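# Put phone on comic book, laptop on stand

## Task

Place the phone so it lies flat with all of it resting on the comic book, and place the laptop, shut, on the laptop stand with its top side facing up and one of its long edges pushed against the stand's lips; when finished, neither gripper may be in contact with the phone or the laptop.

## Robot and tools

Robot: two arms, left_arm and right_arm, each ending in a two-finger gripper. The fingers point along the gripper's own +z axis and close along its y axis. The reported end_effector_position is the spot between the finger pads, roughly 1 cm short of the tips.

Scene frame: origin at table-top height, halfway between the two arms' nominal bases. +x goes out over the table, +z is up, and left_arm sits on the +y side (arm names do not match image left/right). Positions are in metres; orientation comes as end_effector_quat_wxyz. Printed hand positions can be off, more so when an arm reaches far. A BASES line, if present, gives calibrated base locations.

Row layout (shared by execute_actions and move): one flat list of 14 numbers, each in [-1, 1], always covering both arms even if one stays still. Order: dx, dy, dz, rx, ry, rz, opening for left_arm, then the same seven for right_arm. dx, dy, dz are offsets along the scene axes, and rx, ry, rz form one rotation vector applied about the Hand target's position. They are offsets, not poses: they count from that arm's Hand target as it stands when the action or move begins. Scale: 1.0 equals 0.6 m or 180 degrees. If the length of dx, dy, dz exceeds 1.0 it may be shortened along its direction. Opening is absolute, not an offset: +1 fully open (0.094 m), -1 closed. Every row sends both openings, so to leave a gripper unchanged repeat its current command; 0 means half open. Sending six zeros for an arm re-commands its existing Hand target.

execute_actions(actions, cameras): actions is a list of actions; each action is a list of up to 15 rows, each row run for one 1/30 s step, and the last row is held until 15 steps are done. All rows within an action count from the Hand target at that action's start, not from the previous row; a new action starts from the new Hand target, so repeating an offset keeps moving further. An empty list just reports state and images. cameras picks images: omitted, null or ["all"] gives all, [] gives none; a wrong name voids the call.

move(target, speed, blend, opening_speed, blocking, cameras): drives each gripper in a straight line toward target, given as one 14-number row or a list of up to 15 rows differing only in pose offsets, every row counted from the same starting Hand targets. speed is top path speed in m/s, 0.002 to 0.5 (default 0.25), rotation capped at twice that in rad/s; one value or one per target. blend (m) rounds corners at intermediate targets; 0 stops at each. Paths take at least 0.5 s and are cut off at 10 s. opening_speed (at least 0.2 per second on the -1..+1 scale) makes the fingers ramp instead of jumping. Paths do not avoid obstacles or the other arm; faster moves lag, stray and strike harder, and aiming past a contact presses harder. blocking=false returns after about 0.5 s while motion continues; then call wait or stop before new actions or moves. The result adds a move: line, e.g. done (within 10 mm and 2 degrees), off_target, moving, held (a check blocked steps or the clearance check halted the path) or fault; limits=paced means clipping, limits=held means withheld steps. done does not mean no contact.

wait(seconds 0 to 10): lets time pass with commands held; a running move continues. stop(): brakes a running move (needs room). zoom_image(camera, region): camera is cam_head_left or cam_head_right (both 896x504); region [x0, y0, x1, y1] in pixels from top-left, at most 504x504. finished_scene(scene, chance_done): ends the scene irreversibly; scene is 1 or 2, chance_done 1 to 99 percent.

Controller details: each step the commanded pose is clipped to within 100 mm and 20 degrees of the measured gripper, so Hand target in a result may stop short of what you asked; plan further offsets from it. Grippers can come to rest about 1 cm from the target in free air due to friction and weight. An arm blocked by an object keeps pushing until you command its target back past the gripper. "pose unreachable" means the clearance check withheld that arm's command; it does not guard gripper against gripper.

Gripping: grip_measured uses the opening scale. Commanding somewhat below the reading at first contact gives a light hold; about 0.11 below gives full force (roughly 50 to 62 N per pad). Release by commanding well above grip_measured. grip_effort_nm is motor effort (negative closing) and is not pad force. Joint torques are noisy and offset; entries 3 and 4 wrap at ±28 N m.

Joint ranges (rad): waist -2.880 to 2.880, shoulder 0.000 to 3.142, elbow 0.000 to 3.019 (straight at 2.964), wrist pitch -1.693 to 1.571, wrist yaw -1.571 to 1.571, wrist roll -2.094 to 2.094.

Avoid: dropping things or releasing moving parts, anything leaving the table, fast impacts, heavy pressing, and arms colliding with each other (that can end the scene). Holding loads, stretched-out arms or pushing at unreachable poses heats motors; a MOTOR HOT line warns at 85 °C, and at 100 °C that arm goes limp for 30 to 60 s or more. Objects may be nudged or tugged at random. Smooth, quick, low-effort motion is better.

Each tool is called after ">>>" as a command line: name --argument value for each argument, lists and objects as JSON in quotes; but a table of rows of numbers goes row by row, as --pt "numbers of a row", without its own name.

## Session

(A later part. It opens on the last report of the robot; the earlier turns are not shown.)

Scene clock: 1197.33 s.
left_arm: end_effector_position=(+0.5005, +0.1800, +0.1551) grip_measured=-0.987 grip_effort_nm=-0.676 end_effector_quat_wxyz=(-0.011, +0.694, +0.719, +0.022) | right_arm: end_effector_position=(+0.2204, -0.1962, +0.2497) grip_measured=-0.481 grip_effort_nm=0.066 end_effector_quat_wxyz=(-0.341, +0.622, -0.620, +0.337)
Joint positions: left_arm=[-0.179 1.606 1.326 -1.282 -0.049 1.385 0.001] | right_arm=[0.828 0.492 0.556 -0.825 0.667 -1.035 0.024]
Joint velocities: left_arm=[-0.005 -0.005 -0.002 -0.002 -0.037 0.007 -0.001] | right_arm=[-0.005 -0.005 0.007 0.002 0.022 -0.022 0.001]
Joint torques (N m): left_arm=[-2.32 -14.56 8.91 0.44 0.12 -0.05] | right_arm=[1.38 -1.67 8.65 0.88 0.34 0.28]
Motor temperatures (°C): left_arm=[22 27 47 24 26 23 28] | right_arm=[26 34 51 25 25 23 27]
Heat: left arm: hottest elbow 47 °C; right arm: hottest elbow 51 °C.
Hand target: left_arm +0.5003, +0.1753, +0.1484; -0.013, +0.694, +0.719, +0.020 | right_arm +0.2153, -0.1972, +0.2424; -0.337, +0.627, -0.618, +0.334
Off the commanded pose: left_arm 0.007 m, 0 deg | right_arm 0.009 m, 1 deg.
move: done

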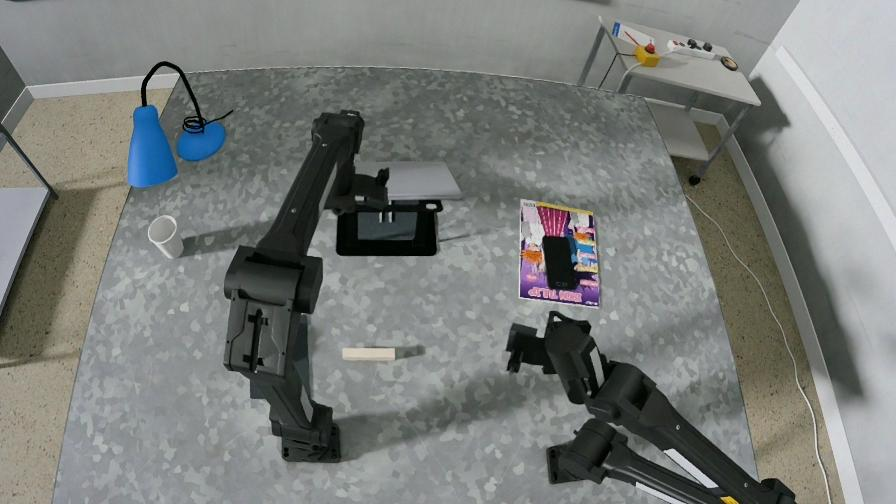

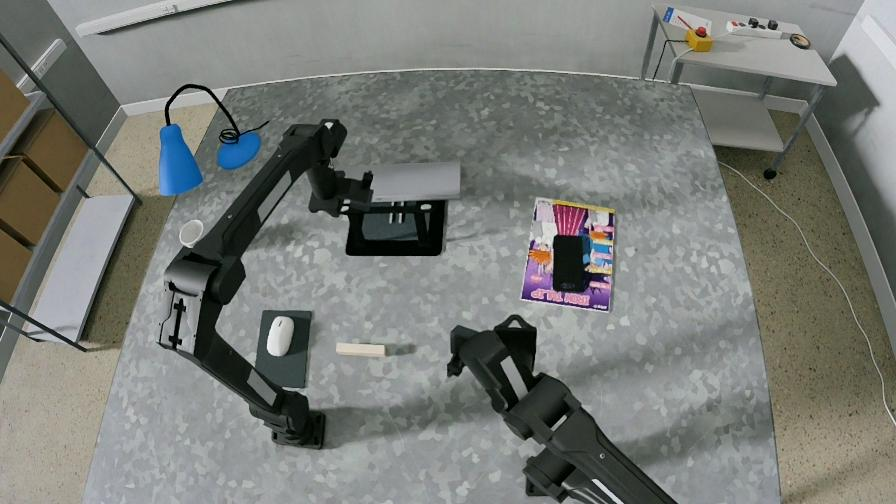

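>>> move --pt "0.0 -0.008 -0.035 0 0 0 -1 0 0 0 0 0 0 -0.48" --pt "0.06 -0.008 -0.025 0 0 0 -1 0 0 0 0 0 0 -0.48" --speed '[0.05,0.04]'

>>> zoom_image --camera "cam_head_left" --region '[310, 140, 480, 260]'

>>> zoom_image --camera "cam_head_right" --region '[310, 140, 480, 260]'

Scene clock: 1204.00 s.
left_arm: end_effector_position=(+0.4932, +0.1778, +0.1201) grip_measured=-0.987 grip_effort_nm=-0.667 end_effector_quat_wxyz=(-0.047, +0.695, +0.718, -0.004) | right_arm: end_effector_position=(+0.2204, -0.1962, +0.2497) grip_measured=-0.481 grip_effort_nm=0.066 end_effector_quat_wxyz=(-0.341, +0.622, -0.620, +0.337)
Joint positions: left_arm=[-0.185 1.672 1.31 -1.289 -0.047 1.381 0.001] | right_arm=[0.828 0.492 0.556 -0.825 0.667 -1.035 0.024]
Joint velocities: left_arm=[0.005 0.005 0.002 0.002 -0.007 0.007 0] | right_arm=[0.005 -0.005 0.007 -0.002 -0.051 -0.051 0]
Joint torques (N m): left_arm=[-1.38 -13.51 17.4 1.29 -0.06 0.02] | right_arm=[1.32 -1.67 8.66 0.88 0.34 0.28]
Motor temperatures (°C): left_arm=[22 27 46 24 26 23 28] | right_arm=[26 34 51 25 25 23 26]
Heat: left arm: hottest elbow 46 °C; right arm: hottest elbow 51 °C.
Hand target: left_arm +0.5360, +0.1700, +0.1330; -0.013, +0.694, +0.719, +0.020 | right_arm +0.2153, -0.1972, +0.2424; -0.337, +0.627, -0.618, +0.334
Off the commanded pose: left_arm 0.046 m, 5 deg | right_arm 0.009 m, 1 deg.
move: off_target (left_arm)

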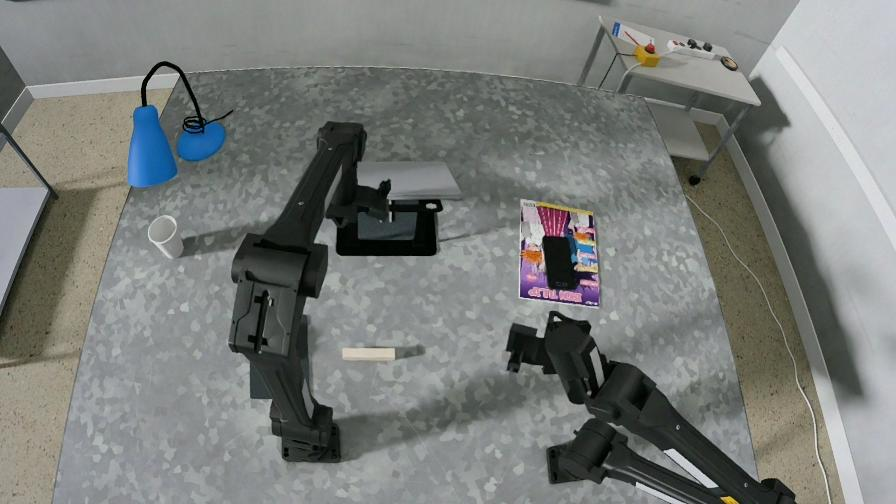

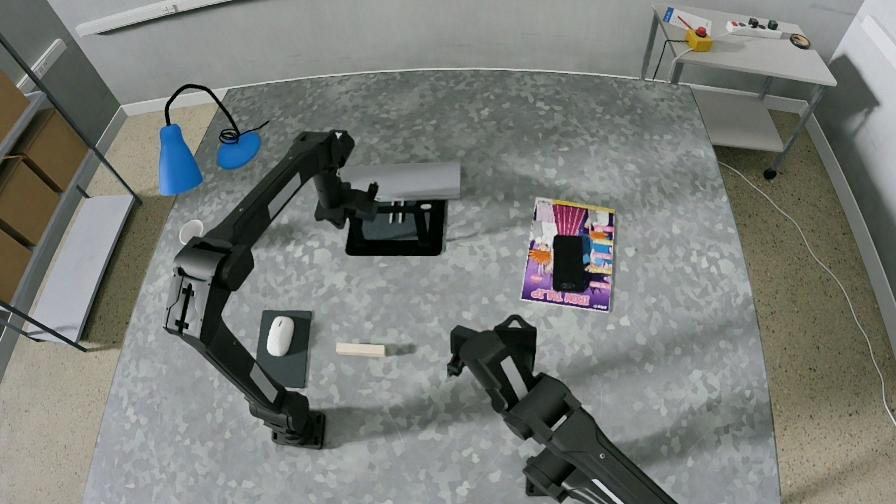

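Scaled by 2.965.

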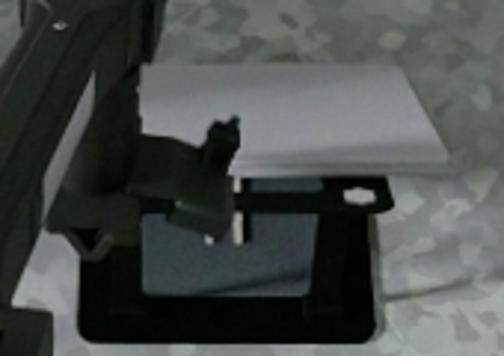

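Scaled by 2.965.

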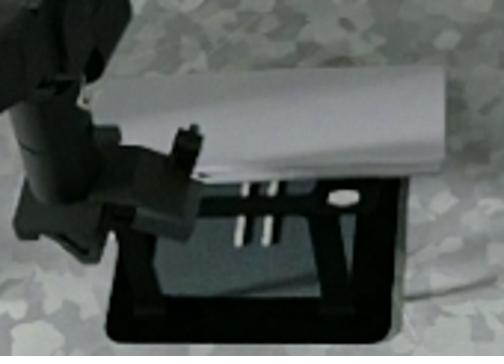

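>>> move --pt "-0.09 0 0.0 0 0 0 -1 0 0 0 0 0 0 -0.48" --pt "-0.08 0 0.035 0 0 0 -1 0 0 0 0 0 0 -0.48" --pt "-0.02 0 0.035 0 0 0 -1 0 0 0 0 0 0 -0.48" --speed '[0.05,0.04,0.04]'

>>> zoom_image --camera "cam_head_left" --region '[310, 140, 480, 260]'

>>> zoom_image --camera "cam_head_right" --region '[310, 140, 480, 260]'

Scene clock: 1211.00 s.
left_arm: end_effector_position=(+0.4976, +0.1751, +0.1355) grip_measured=-0.987 grip_effort_nm=-0.667 end_effector_quat_wxyz=(-0.034, +0.693, +0.720, +0.005) | right_arm: end_effector_position=(+0.2204, -0.1962, +0.2497) grip_measured=-0.481 grip_effort_nm=0.071 end_effector_quat_wxyz=(-0.341, +0.622, -0.620, +0.337)
Joint positions: left_arm=[-0.189 1.652 1.329 -1.298 -0.047 1.372 0.001] | right_arm=[0.828 0.492 0.556 -0.825 0.667 -1.035 0.024]
Joint velocities: left_arm=[-0.005 -0.005 0.007 -0.007 0.051 -0.007 -0.001] | right_arm=[0.005 -0.005 -0.007 -0.012 -0.051 -0.022 0]
Joint torques (N m): left_arm=[-0.91 -15.44 16.13 -0.02 -0.03 0.04] | right_arm=[1.49 -1.67 8.68 0.9 0.34 0.28]
Motor temperatures (°C): left_arm=[22 27 47 24 26 23 28] | right_arm=[26 34 51 25 25 23 26]
Heat: left arm: hottest elbow 47 °C; right arm: hottest elbow 51 °C.
Hand target: left_arm +0.5242, +0.1702, +0.1541; -0.013, +0.694, +0.719, +0.020 | right_arm +0.2153, -0.1972, +0.2424; -0.337, +0.627, -0.618, +0.334
Off the commanded pose: left_arm 0.033 m, 3 deg | right_arm 0.009 m, 1 deg.
move: off_target (left_arm)

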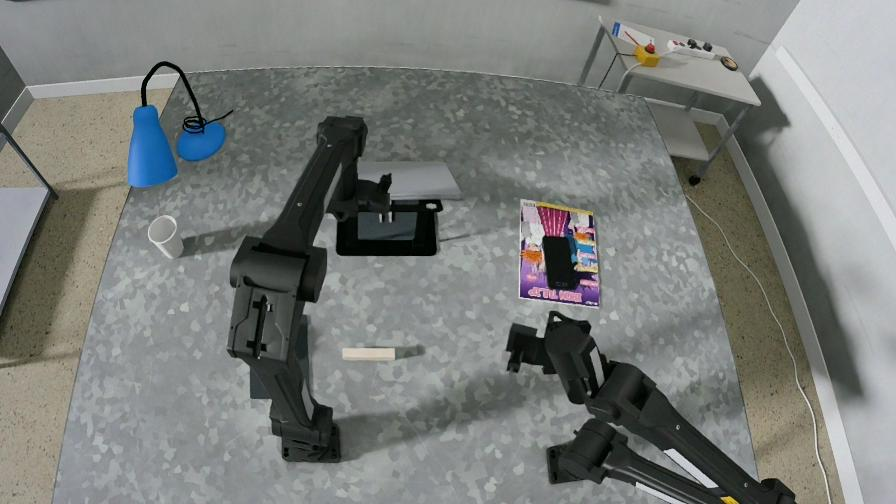

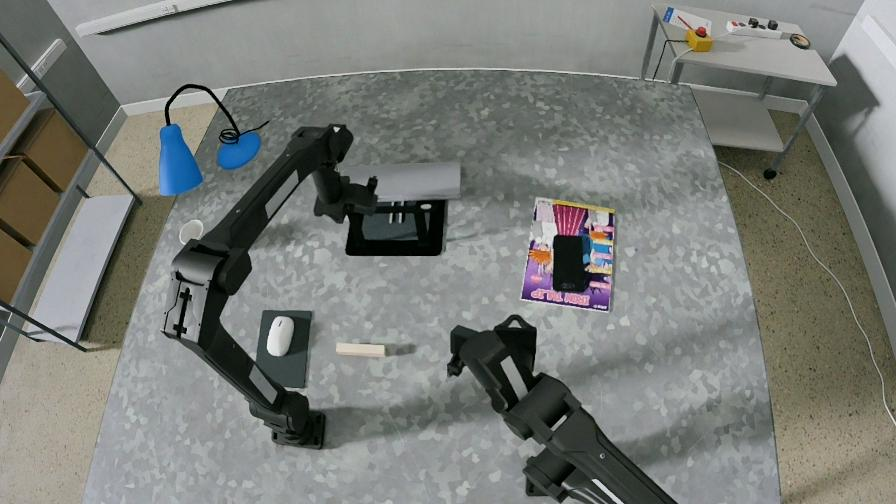

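Scaled by 2.965.

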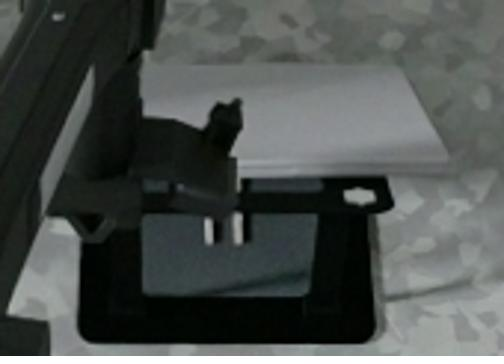

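Scaled by 2.965.

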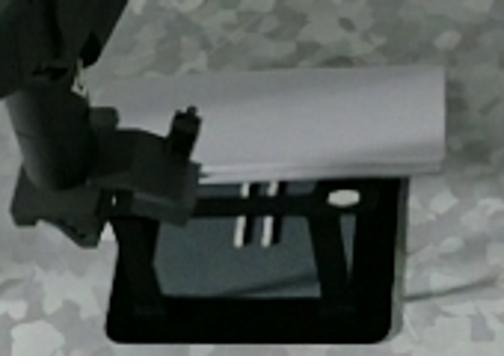

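>>> move --target '[0.06,0,0,0,0,0,-1,0,0,0,0,0,0,-0.48]' --speed 0.04

>>> zoom_image --camera "cam_head_left" --region '[310, 140, 480, 260]'

>>> zoom_image --camera "cam_head_right" --region '[310, 140, 480, 260]'

Scene clock: 1215.47 s.
left_arm: end_effector_position=(+0.5131, +0.1729, +0.1367) grip_measured=-0.987 grip_effort_nm=-0.667 end_effector_quat_wxyz=(-0.055, +0.697, +0.715, -0.009) | right_arm: end_effector_position=(+0.2204, -0.1962, +0.2497) grip_measured=-0.481 grip_effort_nm=0.071 end_effector_quat_wxyz=(-0.341, +0.622, -0.620, +0.337)
Joint positions: left_arm=[-0.189 1.72 1.417 -1.367 -0.049 1.384 0.001] | right_arm=[0.828 0.492 0.556 -0.825 0.667 -1.035 0.024]
Joint velocities: left_arm=[-0.005 0.015 -0.007 -0.017 0.022 -0.066 0] | right_arm=[0.005 0.024 -0.007 -0.002 -0.037 -0.007 -0.001]
Joint torques (N m): left_arm=[-0.21 -15.33 18.14 1.51 0.01 -0.01] | right_arm=[1.49 -1.67 8.66 0.9 0.34 0.28]
Motor temperatures (°C): left_arm=[22 27 48 24 26 23 28] | right_arm=[26 34 51 25 25 23 26]
Heat: left arm: hottest elbow 48 °C; right arm: hottest elbow 51 °C.
Hand target: left_arm +0.5604, +0.1698, +0.1540; -0.013, +0.695, +0.719, +0.020 | right_arm +0.2153, -0.1972, +0.2424; -0.337, +0.627, -0.618, +0.334
Off the commanded pose: left_arm 0.050 m, 6 deg | right_arm 0.009 m, 1 deg.
move: off_target (left_arm)

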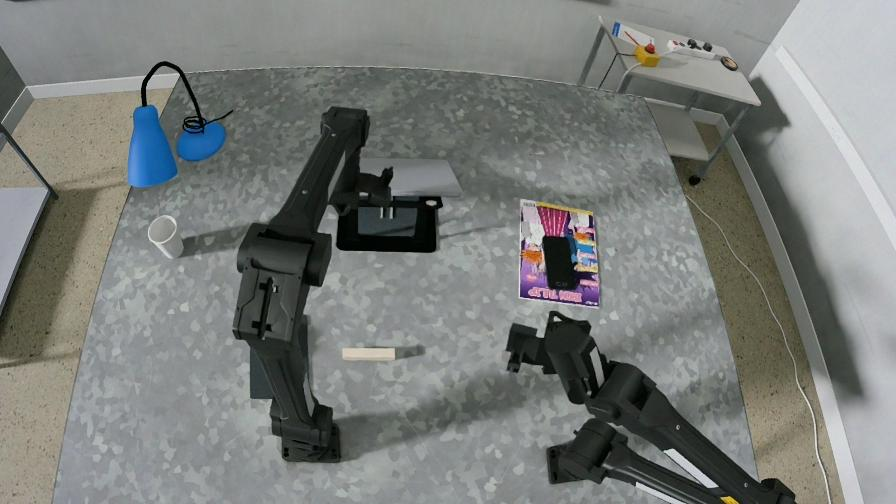

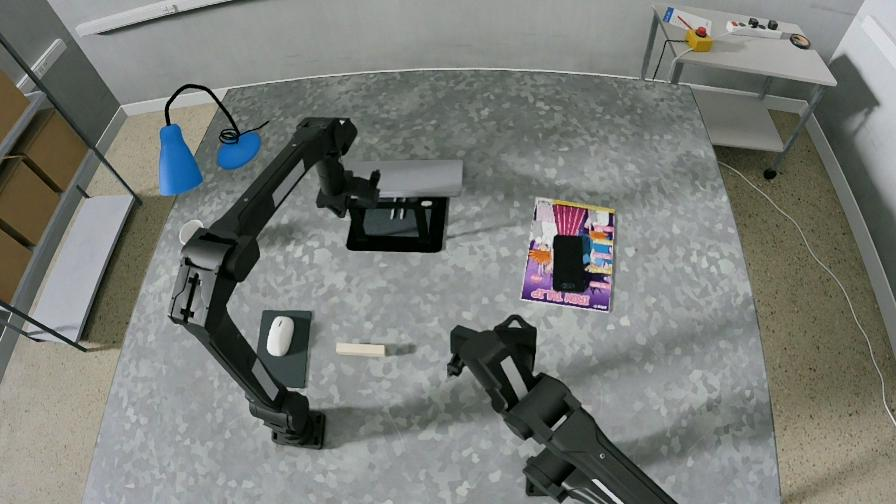

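Scaled by 2.965.

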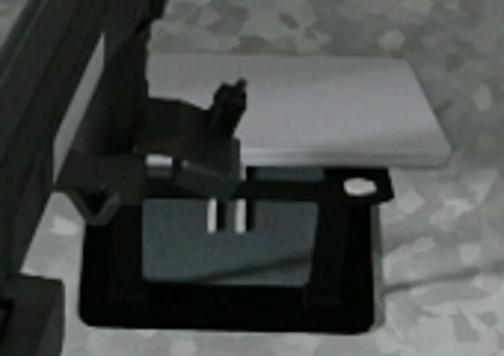

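Scaled by 2.965.

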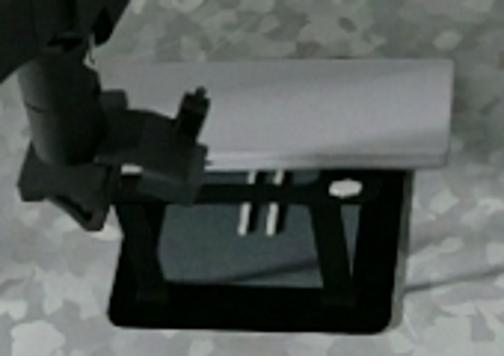

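>>> move --pt "-0.12 0 0.0 0 0 0 -1 0 0 0 0 0 0 -0.48" --pt "-0.12 -0.075 0.0 0 0 0 -1 0 0 0 0 0 0 -0.48" --pt "0.0 -0.075 0.0 0 0 0 -1 0 0 0 0 0 0 -0.48" --speed '[0.06,0.06,0.05]'

>>> zoom_image --camera "cam_head_left" --region '[310, 140, 480, 260]'

>>> zoom_image --camera "cam_head_right" --region '[310, 140, 480, 260]'

Scene clock: 1225.80 s.
left_arm: end_effector_position=(+0.5135, +0.1269, +0.1387) grip_measured=-0.987 grip_effort_nm=-0.667 end_effector_quat_wxyz=(-0.054, +0.701, +0.711, -0.003) | right_arm: end_effector_position=(+0.2204, -0.1962, +0.2497) grip_measured=-0.481 grip_effort_nm=0.061 end_effector_quat_wxyz=(-0.341, +0.622, -0.620, +0.337)
Joint positions: left_arm=[-0.281 1.74 1.45 -1.379 -0.049 1.301 0.001] | right_arm=[0.828 0.492 0.556 -0.825 0.667 -1.035 0.024]
Joint velocities: left_arm=[-0.015 0.005 0.007 -0.007 -0.037 -0.022 0] | right_arm=[-0.005 -0.005 0.012 0.002 -0.037 0.066 0.001]
Joint torques (N m): left_arm=[-0.5 -14.51 18.17 1.43 0.02 0.02] | right_arm=[1.44 -1.61 8.68 0.88 0.34 0.28]
Motor temperatures (°C): left_arm=[22 28 48 24 26 23 28] | right_arm=[26 34 50 25 25 23 26]
Heat: left arm: hottest elbow 48 °C; right arm: hottest elbow 50 °C.
Hand target: left_arm +0.5600, +0.1247, +0.1542; -0.012, +0.694, +0.719, +0.020 | right_arm +0.2153, -0.1972, +0.2424; -0.337, +0.627, -0.618, +0.334
Off the commanded pose: left_arm 0.049 m, 6 deg | right_arm 0.009 m, 1 deg.
move: off_target (left_arm)

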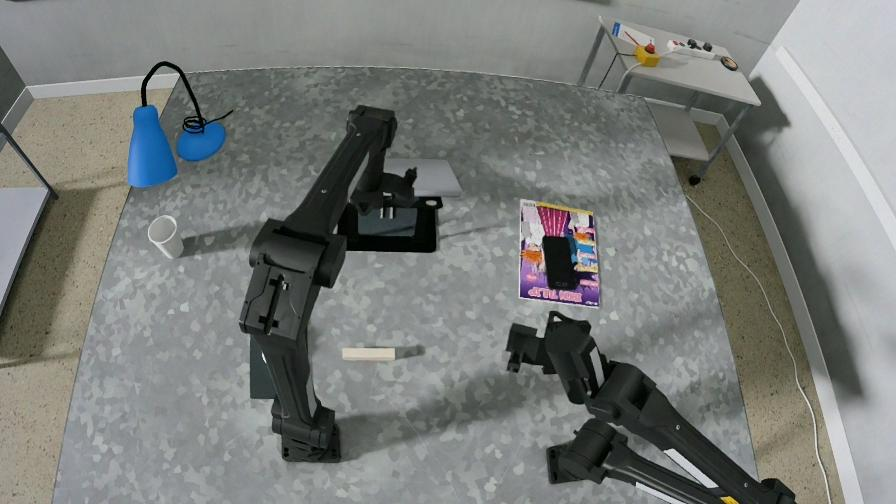

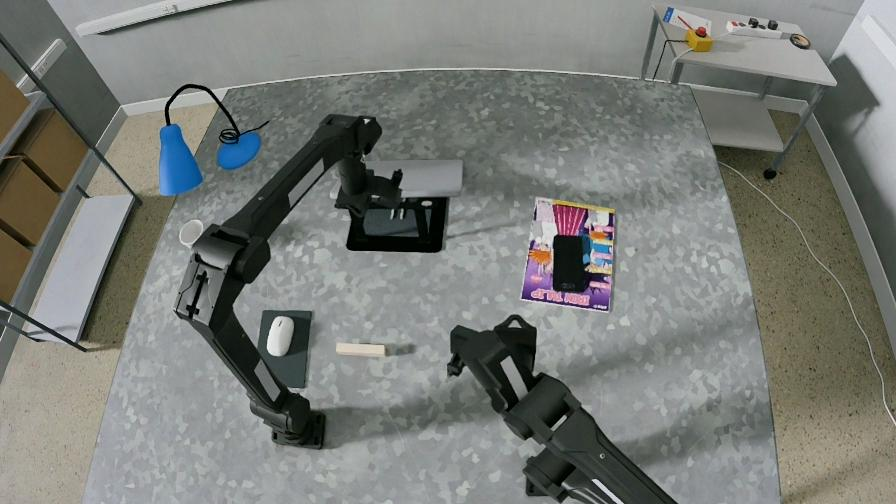

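Scaled by 2.965.

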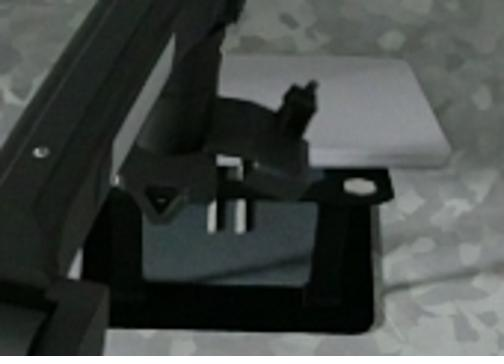

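Scaled by 2.965.

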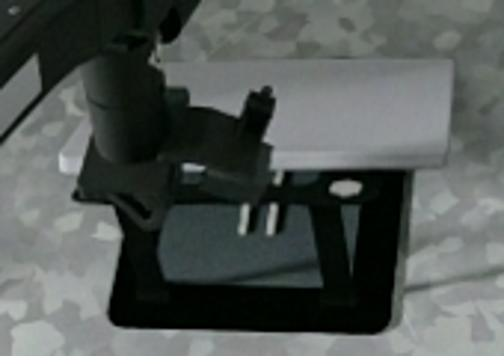

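>>> move --pt "-0.12 0 0.02 0 0 0 -1 0 0 0 0 0 0 -0.48" --pt "-0.35 0.2 0.25 0 0 0 -1 0 0 0 0 0 0 -0.48" --pt "-0.45 0.27 0.26 0 0 0 -1 0 0 0 0 0 0 -0.48" --speed '[0.08,0.15,0.15]'

>>> zoom_image --camera "cam_head_left" --region '[310, 140, 480, 260]'

>>> zoom_image --camera "cam_head_right" --region '[310, 140, 480, 260]'

Scene clock: 1233.07 s.
left_arm: end_effector_position=(+0.2994, +0.2890, +0.3120) grip_measured=-0.987 grip_effort_nm=-0.667 end_effector_quat_wxyz=(+0.007, +0.695, +0.717, +0.047) | right_arm: end_effector_position=(+0.2204, -0.1962, +0.2497) grip_measured=-0.481 grip_effort_nm=0.066 end_effector_quat_wxyz=(-0.341, +0.622, -0.620, +0.337)
Joint positions: left_arm=[0.115 1.002 1.188 -1.674 -0.048 1.686 0.001] | right_arm=[0.828 0.492 0.556 -0.825 0.667 -1.035 0.024]
Joint velocities: left_arm=[-0.005 -0.015 -0.017 0.027 -0.095 -0.037 0] | right_arm=[-0.005 0.005 -0.002 -0.012 0.066 -0.037 0]
Joint torques (N m): left_arm=[-0.91 -7.36 9.18 -0.03 0.01 0.11] | right_arm=[1.32 -1.73 8.66 0.88 0.34 0.28]
Motor temperatures (°C): left_arm=[22 28 47 24 26 23 28] | right_arm=[26 34 50 25 25 23 26]
Heat: left arm: hottest elbow 47 °C; right arm: hottest elbow 50 °C.
Hand target: left_arm +0.2938, +0.2919, +0.3114; -0.014, +0.694, +0.719, +0.020 | right_arm +0.2153, -0.1972, +0.2424; -0.337, +0.627, -0.618, +0.334
Off the commanded pose: left_arm 0.010 m, 4 deg | right_arm 0.009 m, 1 deg.
joint sent to its limit (left arm) — joint 4 (wrist pitch), lower limit. The joint targets are off in position and orientation.
move: off_target (left_arm)

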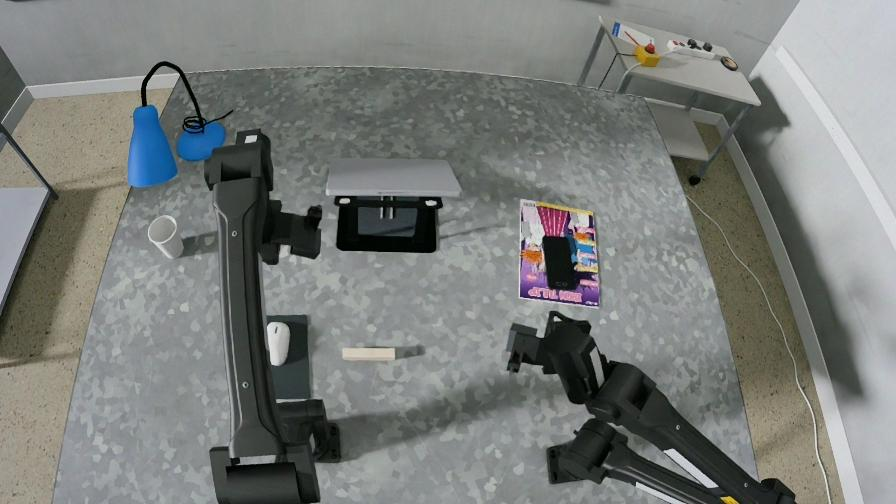

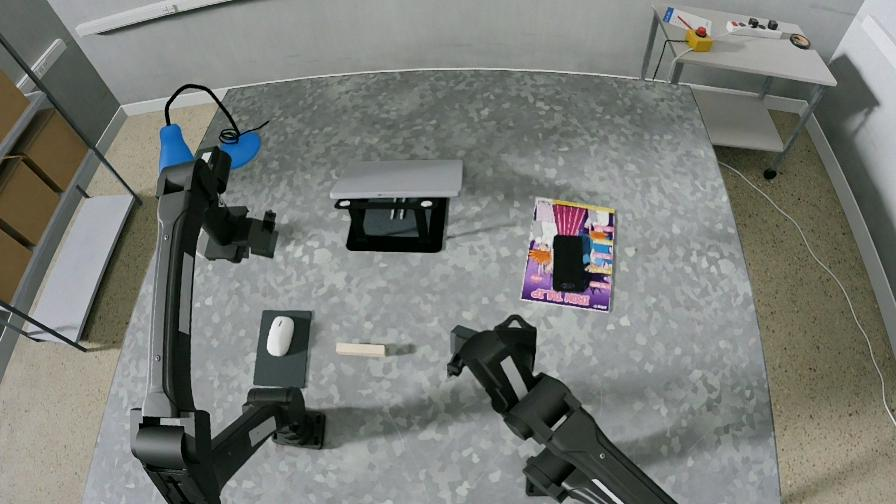

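Scaled by 2.965.

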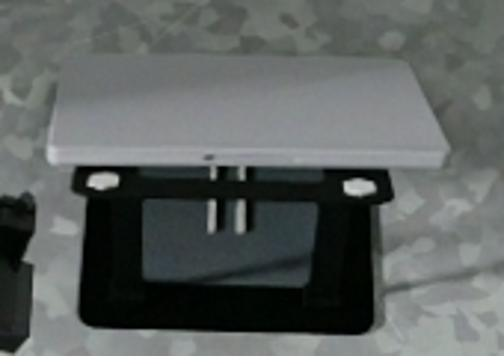

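Scaled by 2.965.

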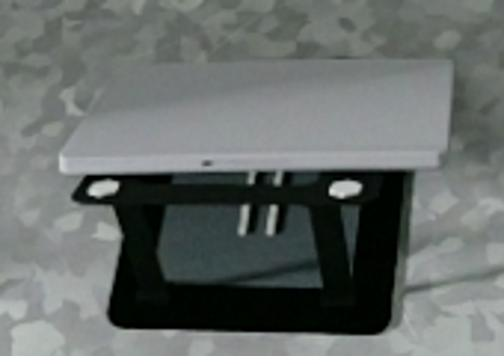

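>>> move --pt "0.335 -0.262 -0.15 0 0 0 -1 0 0 0 0 0 0 -0.48" --pt "0.343 -0.262 -0.262 0 0 0 -1 0 0 0 0 0 0 -0.48" --pt "0.48 -0.262 -0.262 0 0 0 -1 0 0 0 0 0 0 -0.48" --speed '[0.15,0.08,0.04]'

>>> zoom_image --camera "cam_head_left" --region '[310, 140, 480, 260]'

>>> zoom_image --camera "cam_head_right" --region '[310, 140, 480, 260]'

Scene clock: 1245.30 s.
left_arm: end_effector_position=(+0.5302, +0.1311, +0.1374) grip_measured=-0.987 grip_effort_nm=-0.662 end_effector_quat_wxyz=(-0.057, +0.700, +0.711, -0.006) | right_arm: end_effector_position=(+0.2204, -0.1962, +0.2497) grip_measured=-0.481 grip_effort_nm=0.066 end_effector_quat_wxyz=(-0.341, +0.622, -0.620, +0.337)
Joint positions: left_arm=[-0.264 1.784 1.506 -1.398 -0.048 1.317 0.001] | right_arm=[0.828 0.492 0.556 -0.825 0.667 -1.035 0.024]
Joint velocities: left_arm=[0.005 0.005 -0.002 0.002 -0.066 0.022 0] | right_arm=[-0.024 -0.015 -0.007 0.002 -0.007 -0.066 -0.001]
Joint torques (N m): left_arm=[-1.14 -15.38 18.61 1.51 0.04 0.06] | right_arm=[1.38 -1.79 8.69 0.87 0.34 0.28]
Motor temperatures (°C): left_arm=[22 28 48 24 26 23 28] | right_arm=[26 33 50 25 25 23 26]
Heat: left arm: hottest elbow 48 °C; right arm: hottest elbow 50 °C.
Hand target: left_arm +0.5784, +0.1289, +0.1540; -0.013, +0.694, +0.719, +0.020 | right_arm +0.2153, -0.1972, +0.2424; -0.337, +0.627, -0.618, +0.335
Off the commanded pose: left_arm 0.054 m, 6 deg | right_arm 0.009 m, 1 deg.
move: off_target (left_arm)

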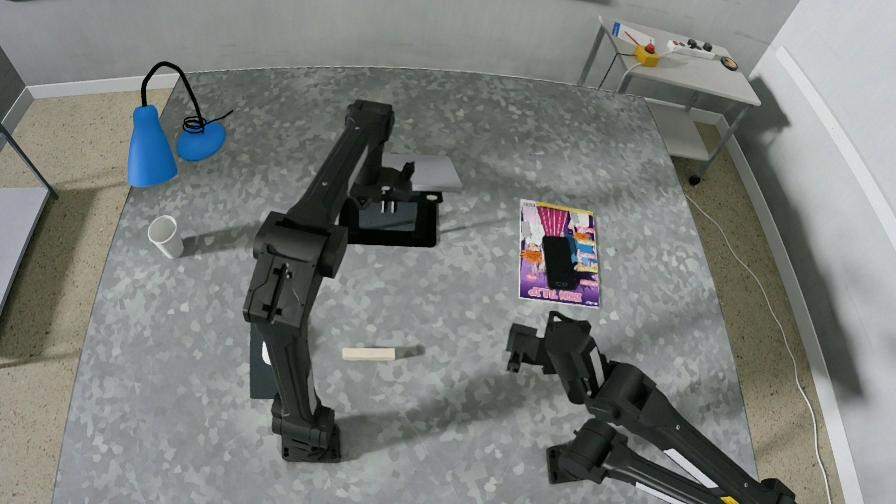

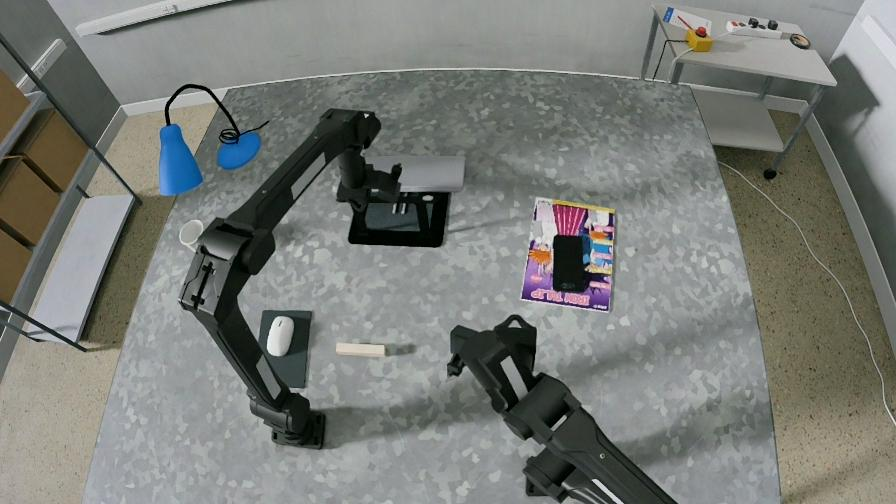

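Scaled by 2.965.

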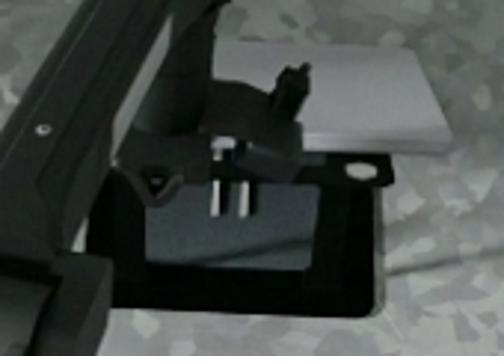

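Scaled by 2.965.

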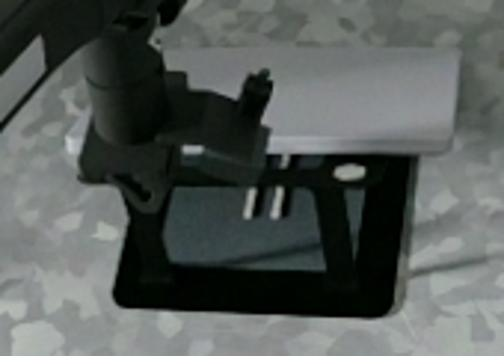

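>>> move --pt "-0.12 0 0.0 0 0 0 -1 0 0 0 0 0 0 -0.48" --pt "-0.12 0 0.15 0 0 0 -1 0 0 0 0 0 0 -0.48" --pt "-0.4 0.27 0.2 0 0 0 -1 0 0 0 0 0 0 -0.48" --speed '[0.06,0.1,0.15]'

>>> zoom_image --camera "cam_head_left" --region '[310, 140, 480, 260]'

>>> zoom_image --camera "cam_head_right" --region '[310, 140, 480, 260]'

Scene clock: 1263.93 s.
left_arm: end_effector_position=(+0.3489, +0.2922, +0.2746) grip_measured=-0.987 grip_effort_nm=-0.667 end_effector_quat_wxyz=(-0.013, +0.695, +0.719, +0.022) | right_arm: end_effector_position=(+0.2204, -0.1962, +0.2497) grip_measured=-0.481 grip_effort_nm=0.066 end_effector_quat_wxyz=(-0.341, +0.622, -0.620, +0.337)
Joint positions: left_arm=[0.103 1.162 1.202 -1.591 -0.048 1.67 0.001] | right_arm=[0.828 0.492 0.556 -0.825 0.667 -1.035 0.024]
Joint velocities: left_arm=[-0.015 0.015 -0.007 -0.007 0.022 0.007 0.001] | right_arm=[-0.005 -0.015 -0.002 -0.002 -0.051 0.007 0]
Joint torques (N m): left_arm=[-0.38 -9.58 9.07 -0.18 0.01 0.11] | right_arm=[1.44 -1.73 8.68 0.88 0.34 0.29]
Motor temperatures (°C): left_arm=[22 28 48 24 26 23 28] | right_arm=[26 33 50 25 25 23 26]
Heat: left arm: hottest elbow 48 °C; right arm: hottest elbow 50 °C.
Hand target: left_arm +0.3417, +0.2953, +0.2747; -0.014, +0.694, +0.719, +0.020 | right_arm +0.2153, -0.1972, +0.2424; -0.337, +0.627, -0.618, +0.335
Off the commanded pose: left_arm 0.011 m, 0 deg | right_arm 0.009 m, 1 deg.
move: off_target (left_arm)

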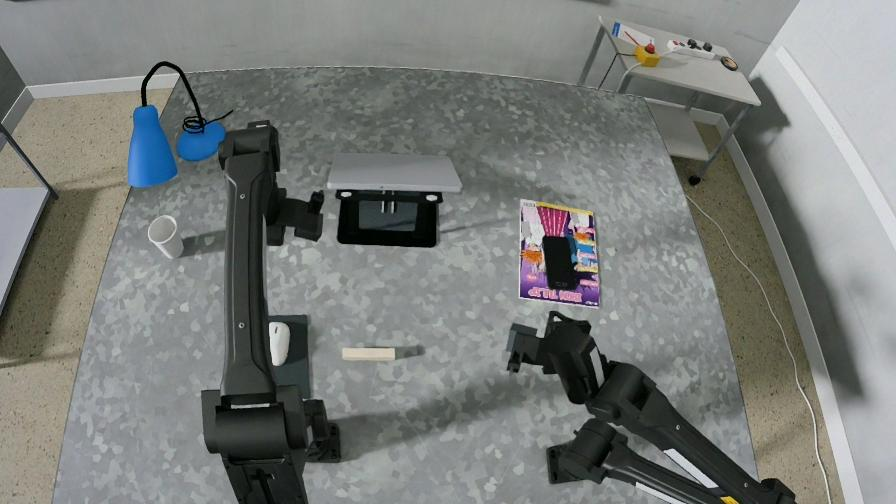

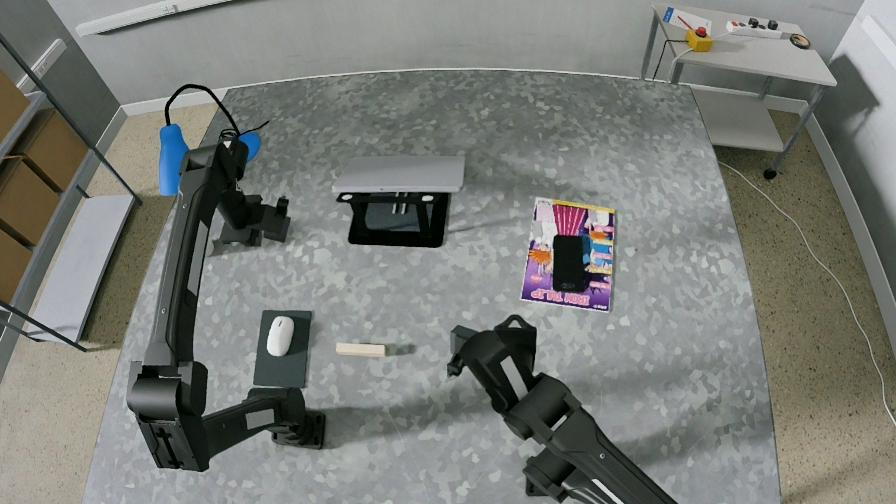

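Scaled by 2.965.

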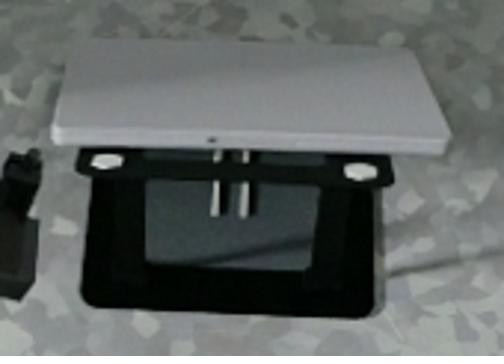

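Scaled by 2.965.

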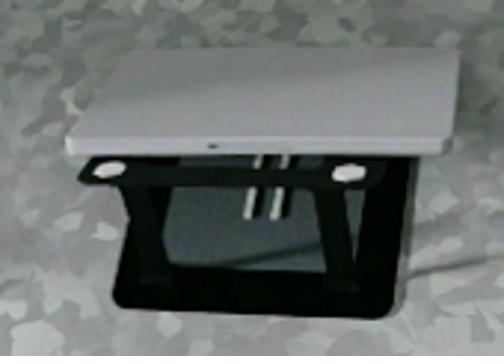

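>>> move --pt "0.25 -0.242 -0.02 0 0 0 -1 0 0 0 0 0 0 -0.48" --pt "0.385 -0.25 -0.11 0 0 0 -1 0 0 0 0 0 0 -0.48" --speed '[0.15,0.1]'

>>> zoom_image --camera "cam_head_left" --region '[310, 130, 480, 250]'

>>> zoom_image --camera "cam_head_right" --region '[310, 130, 480, 250]'

Scene clock: 1272.97 s.
left_arm: end_effector_position=(+0.5461, +0.1406, +0.1885) grip_measured=-0.987 grip_effort_nm=-0.667 end_effector_quat_wxyz=(-0.040, +0.697, +0.716, +0.002) | right_arm: end_effector_position=(+0.2204, -0.1962, +0.2497) grip_measured=-0.481 grip_effort_nm=0.066 end_effector_quat_wxyz=(-0.341, +0.622, -0.620, +0.337)
Joint positions: left_arm=[-0.238 1.765 1.62 -1.491 -0.045 1.332 0.001] | right_arm=[0.828 0.492 0.556 -0.825 0.667 -1.035 0.024]
Joint velocities: left_arm=[0.005 -0.005 -0.012 0.007 -0.007 -0.037 -0.001] | right_arm=[0.005 -0.024 -0.022 -0.002 0.081 0.007 0]
Joint torques (N m): left_arm=[-0.79 -17.2 16.02 0.47 -0.11 -0.01] | right_arm=[1.49 -1.67 8.68 0.84 0.35 0.28]
Motor temperatures (°C): left_arm=[22 28 47 24 26 23 28] | right_arm=[26 33 50 25 24 23 26]
Heat: left arm: hottest elbow 47 °C; right arm: hottest elbow 50 °C.
Hand target: left_arm +0.5706, +0.1413, +0.2089; -0.013, +0.694, +0.719, +0.020 | right_arm +0.2153, -0.1972, +0.2424; -0.337, +0.627, -0.618, +0.335
Off the commanded pose: left_arm 0.034 m, 4 deg | right_arm 0.009 m, 1 deg.
move: off_target (left_arm)

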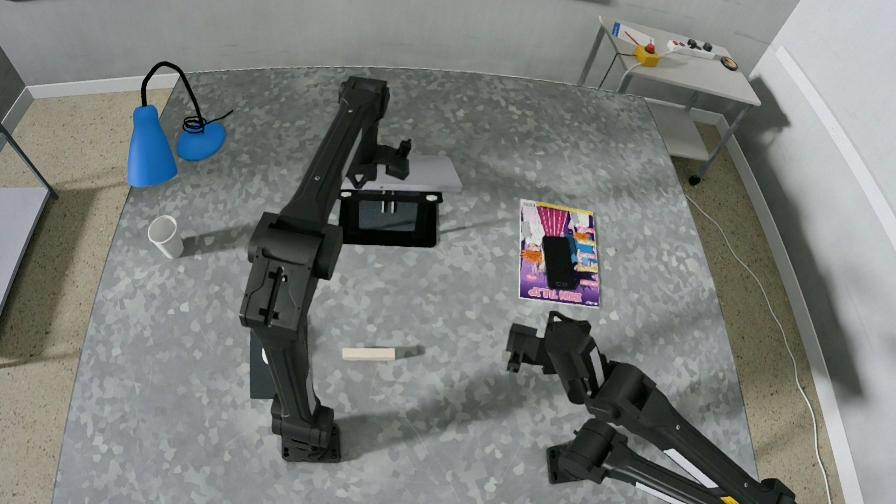

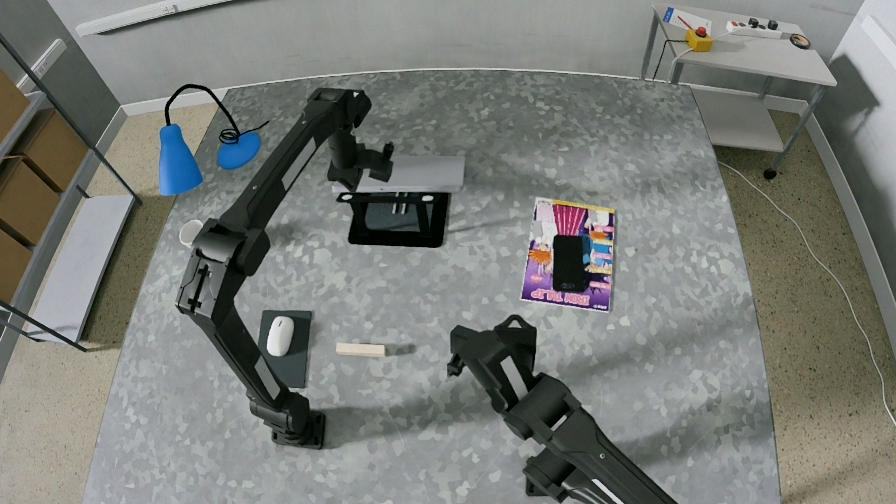

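Scaled by 2.965.

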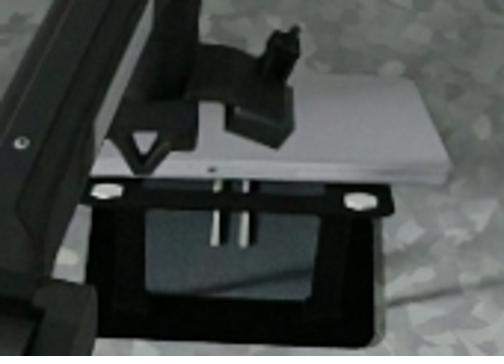

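Scaled by 2.965.

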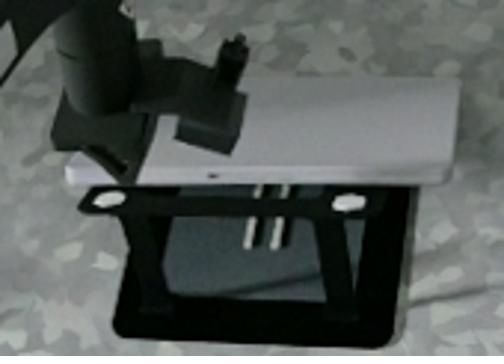

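>>> move --pt "0.042 0 0.0 0 0 0 -1 0 0 0 0 0 0 -0.48" --speed '[0.06]'

>>> zoom_image --camera "cam_head_left" --region '[310, 130, 480, 250]'

>>> zoom_image --camera "cam_head_right" --region '[310, 130, 480, 250]'

Scene clock: 1277.03 s.
left_arm: end_effector_position=(+0.5755, +0.1366, +0.1888) grip_measured=-0.987 grip_effort_nm=-0.667 end_effector_quat_wxyz=(-0.032, +0.696, +0.717, +0.007) | right_arm: end_effector_position=(+0.2204, -0.1962, +0.2497) grip_measured=-0.481 grip_effort_nm=0.071 end_effector_quat_wxyz=(-0.341, +0.622, -0.620, +0.337)
Joint positions: left_arm=[-0.235 1.832 1.715 -1.5 -0.045 1.334 0.001] | right_arm=[0.828 0.492 0.556 -0.825 0.667 -1.035 0.024]
Joint velocities: left_arm=[-0.005 0.005 0.002 -0.012 -0.007 -0.095 -0.001] | right_arm=[-0.005 -0.005 0.007 -0.002 -0.022 -0.037 0]
Joint torques (N m): left_arm=[0.09 -18.96 16.21 -0.25 -0.11 0.1] | right_arm=[1.38 -1.67 8.7 0.88 0.34 0.28]
Motor temperatures (°C): left_arm=[22 28 48 24 26 23 28] | right_arm=[26 33 50 25 24 23 26]
Heat: left arm: hottest elbow 48 °C; right arm: hottest elbow 50 °C.
Hand target: left_arm +0.5958, +0.1408, +0.2087; -0.013, +0.694, +0.719, +0.020 | right_arm +0.2153, -0.1972, +0.2424; -0.337, +0.627, -0.618, +0.335
Off the commanded pose: left_arm 0.029 m, 3 deg | right_arm 0.009 m, 1 deg.
move: off_target (left_arm)

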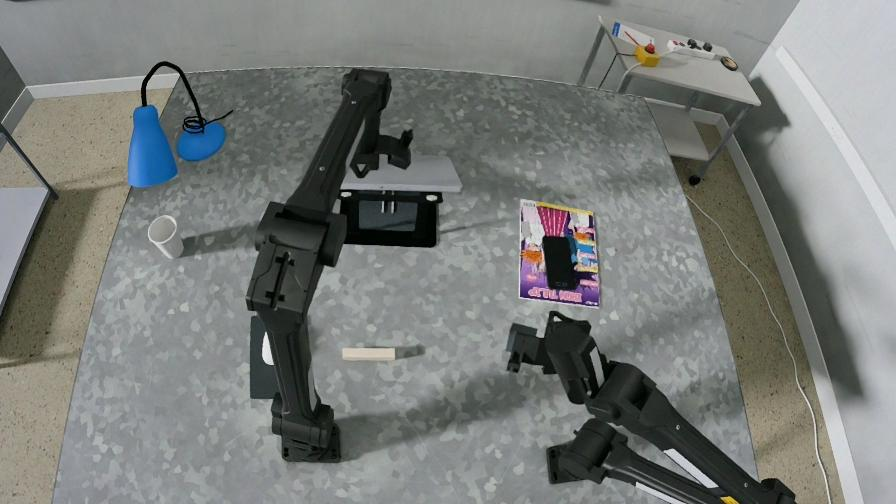

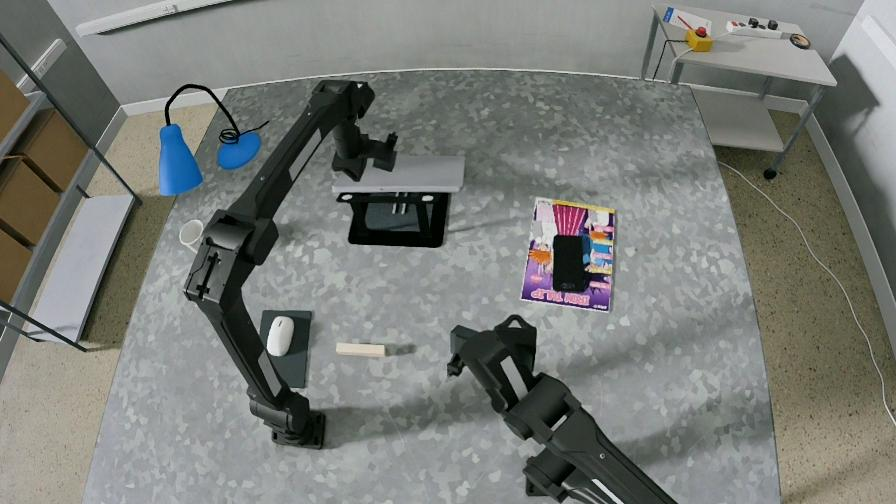

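Scaled by 2.965.

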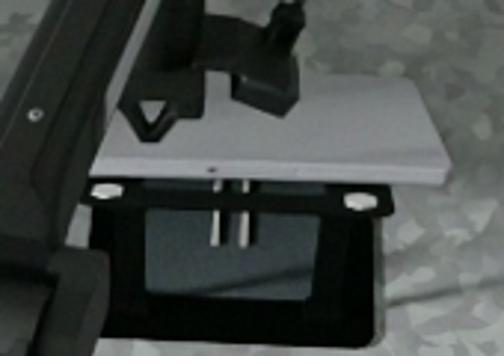

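Scaled by 2.965.

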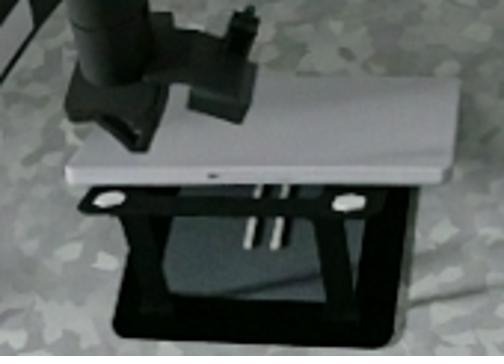

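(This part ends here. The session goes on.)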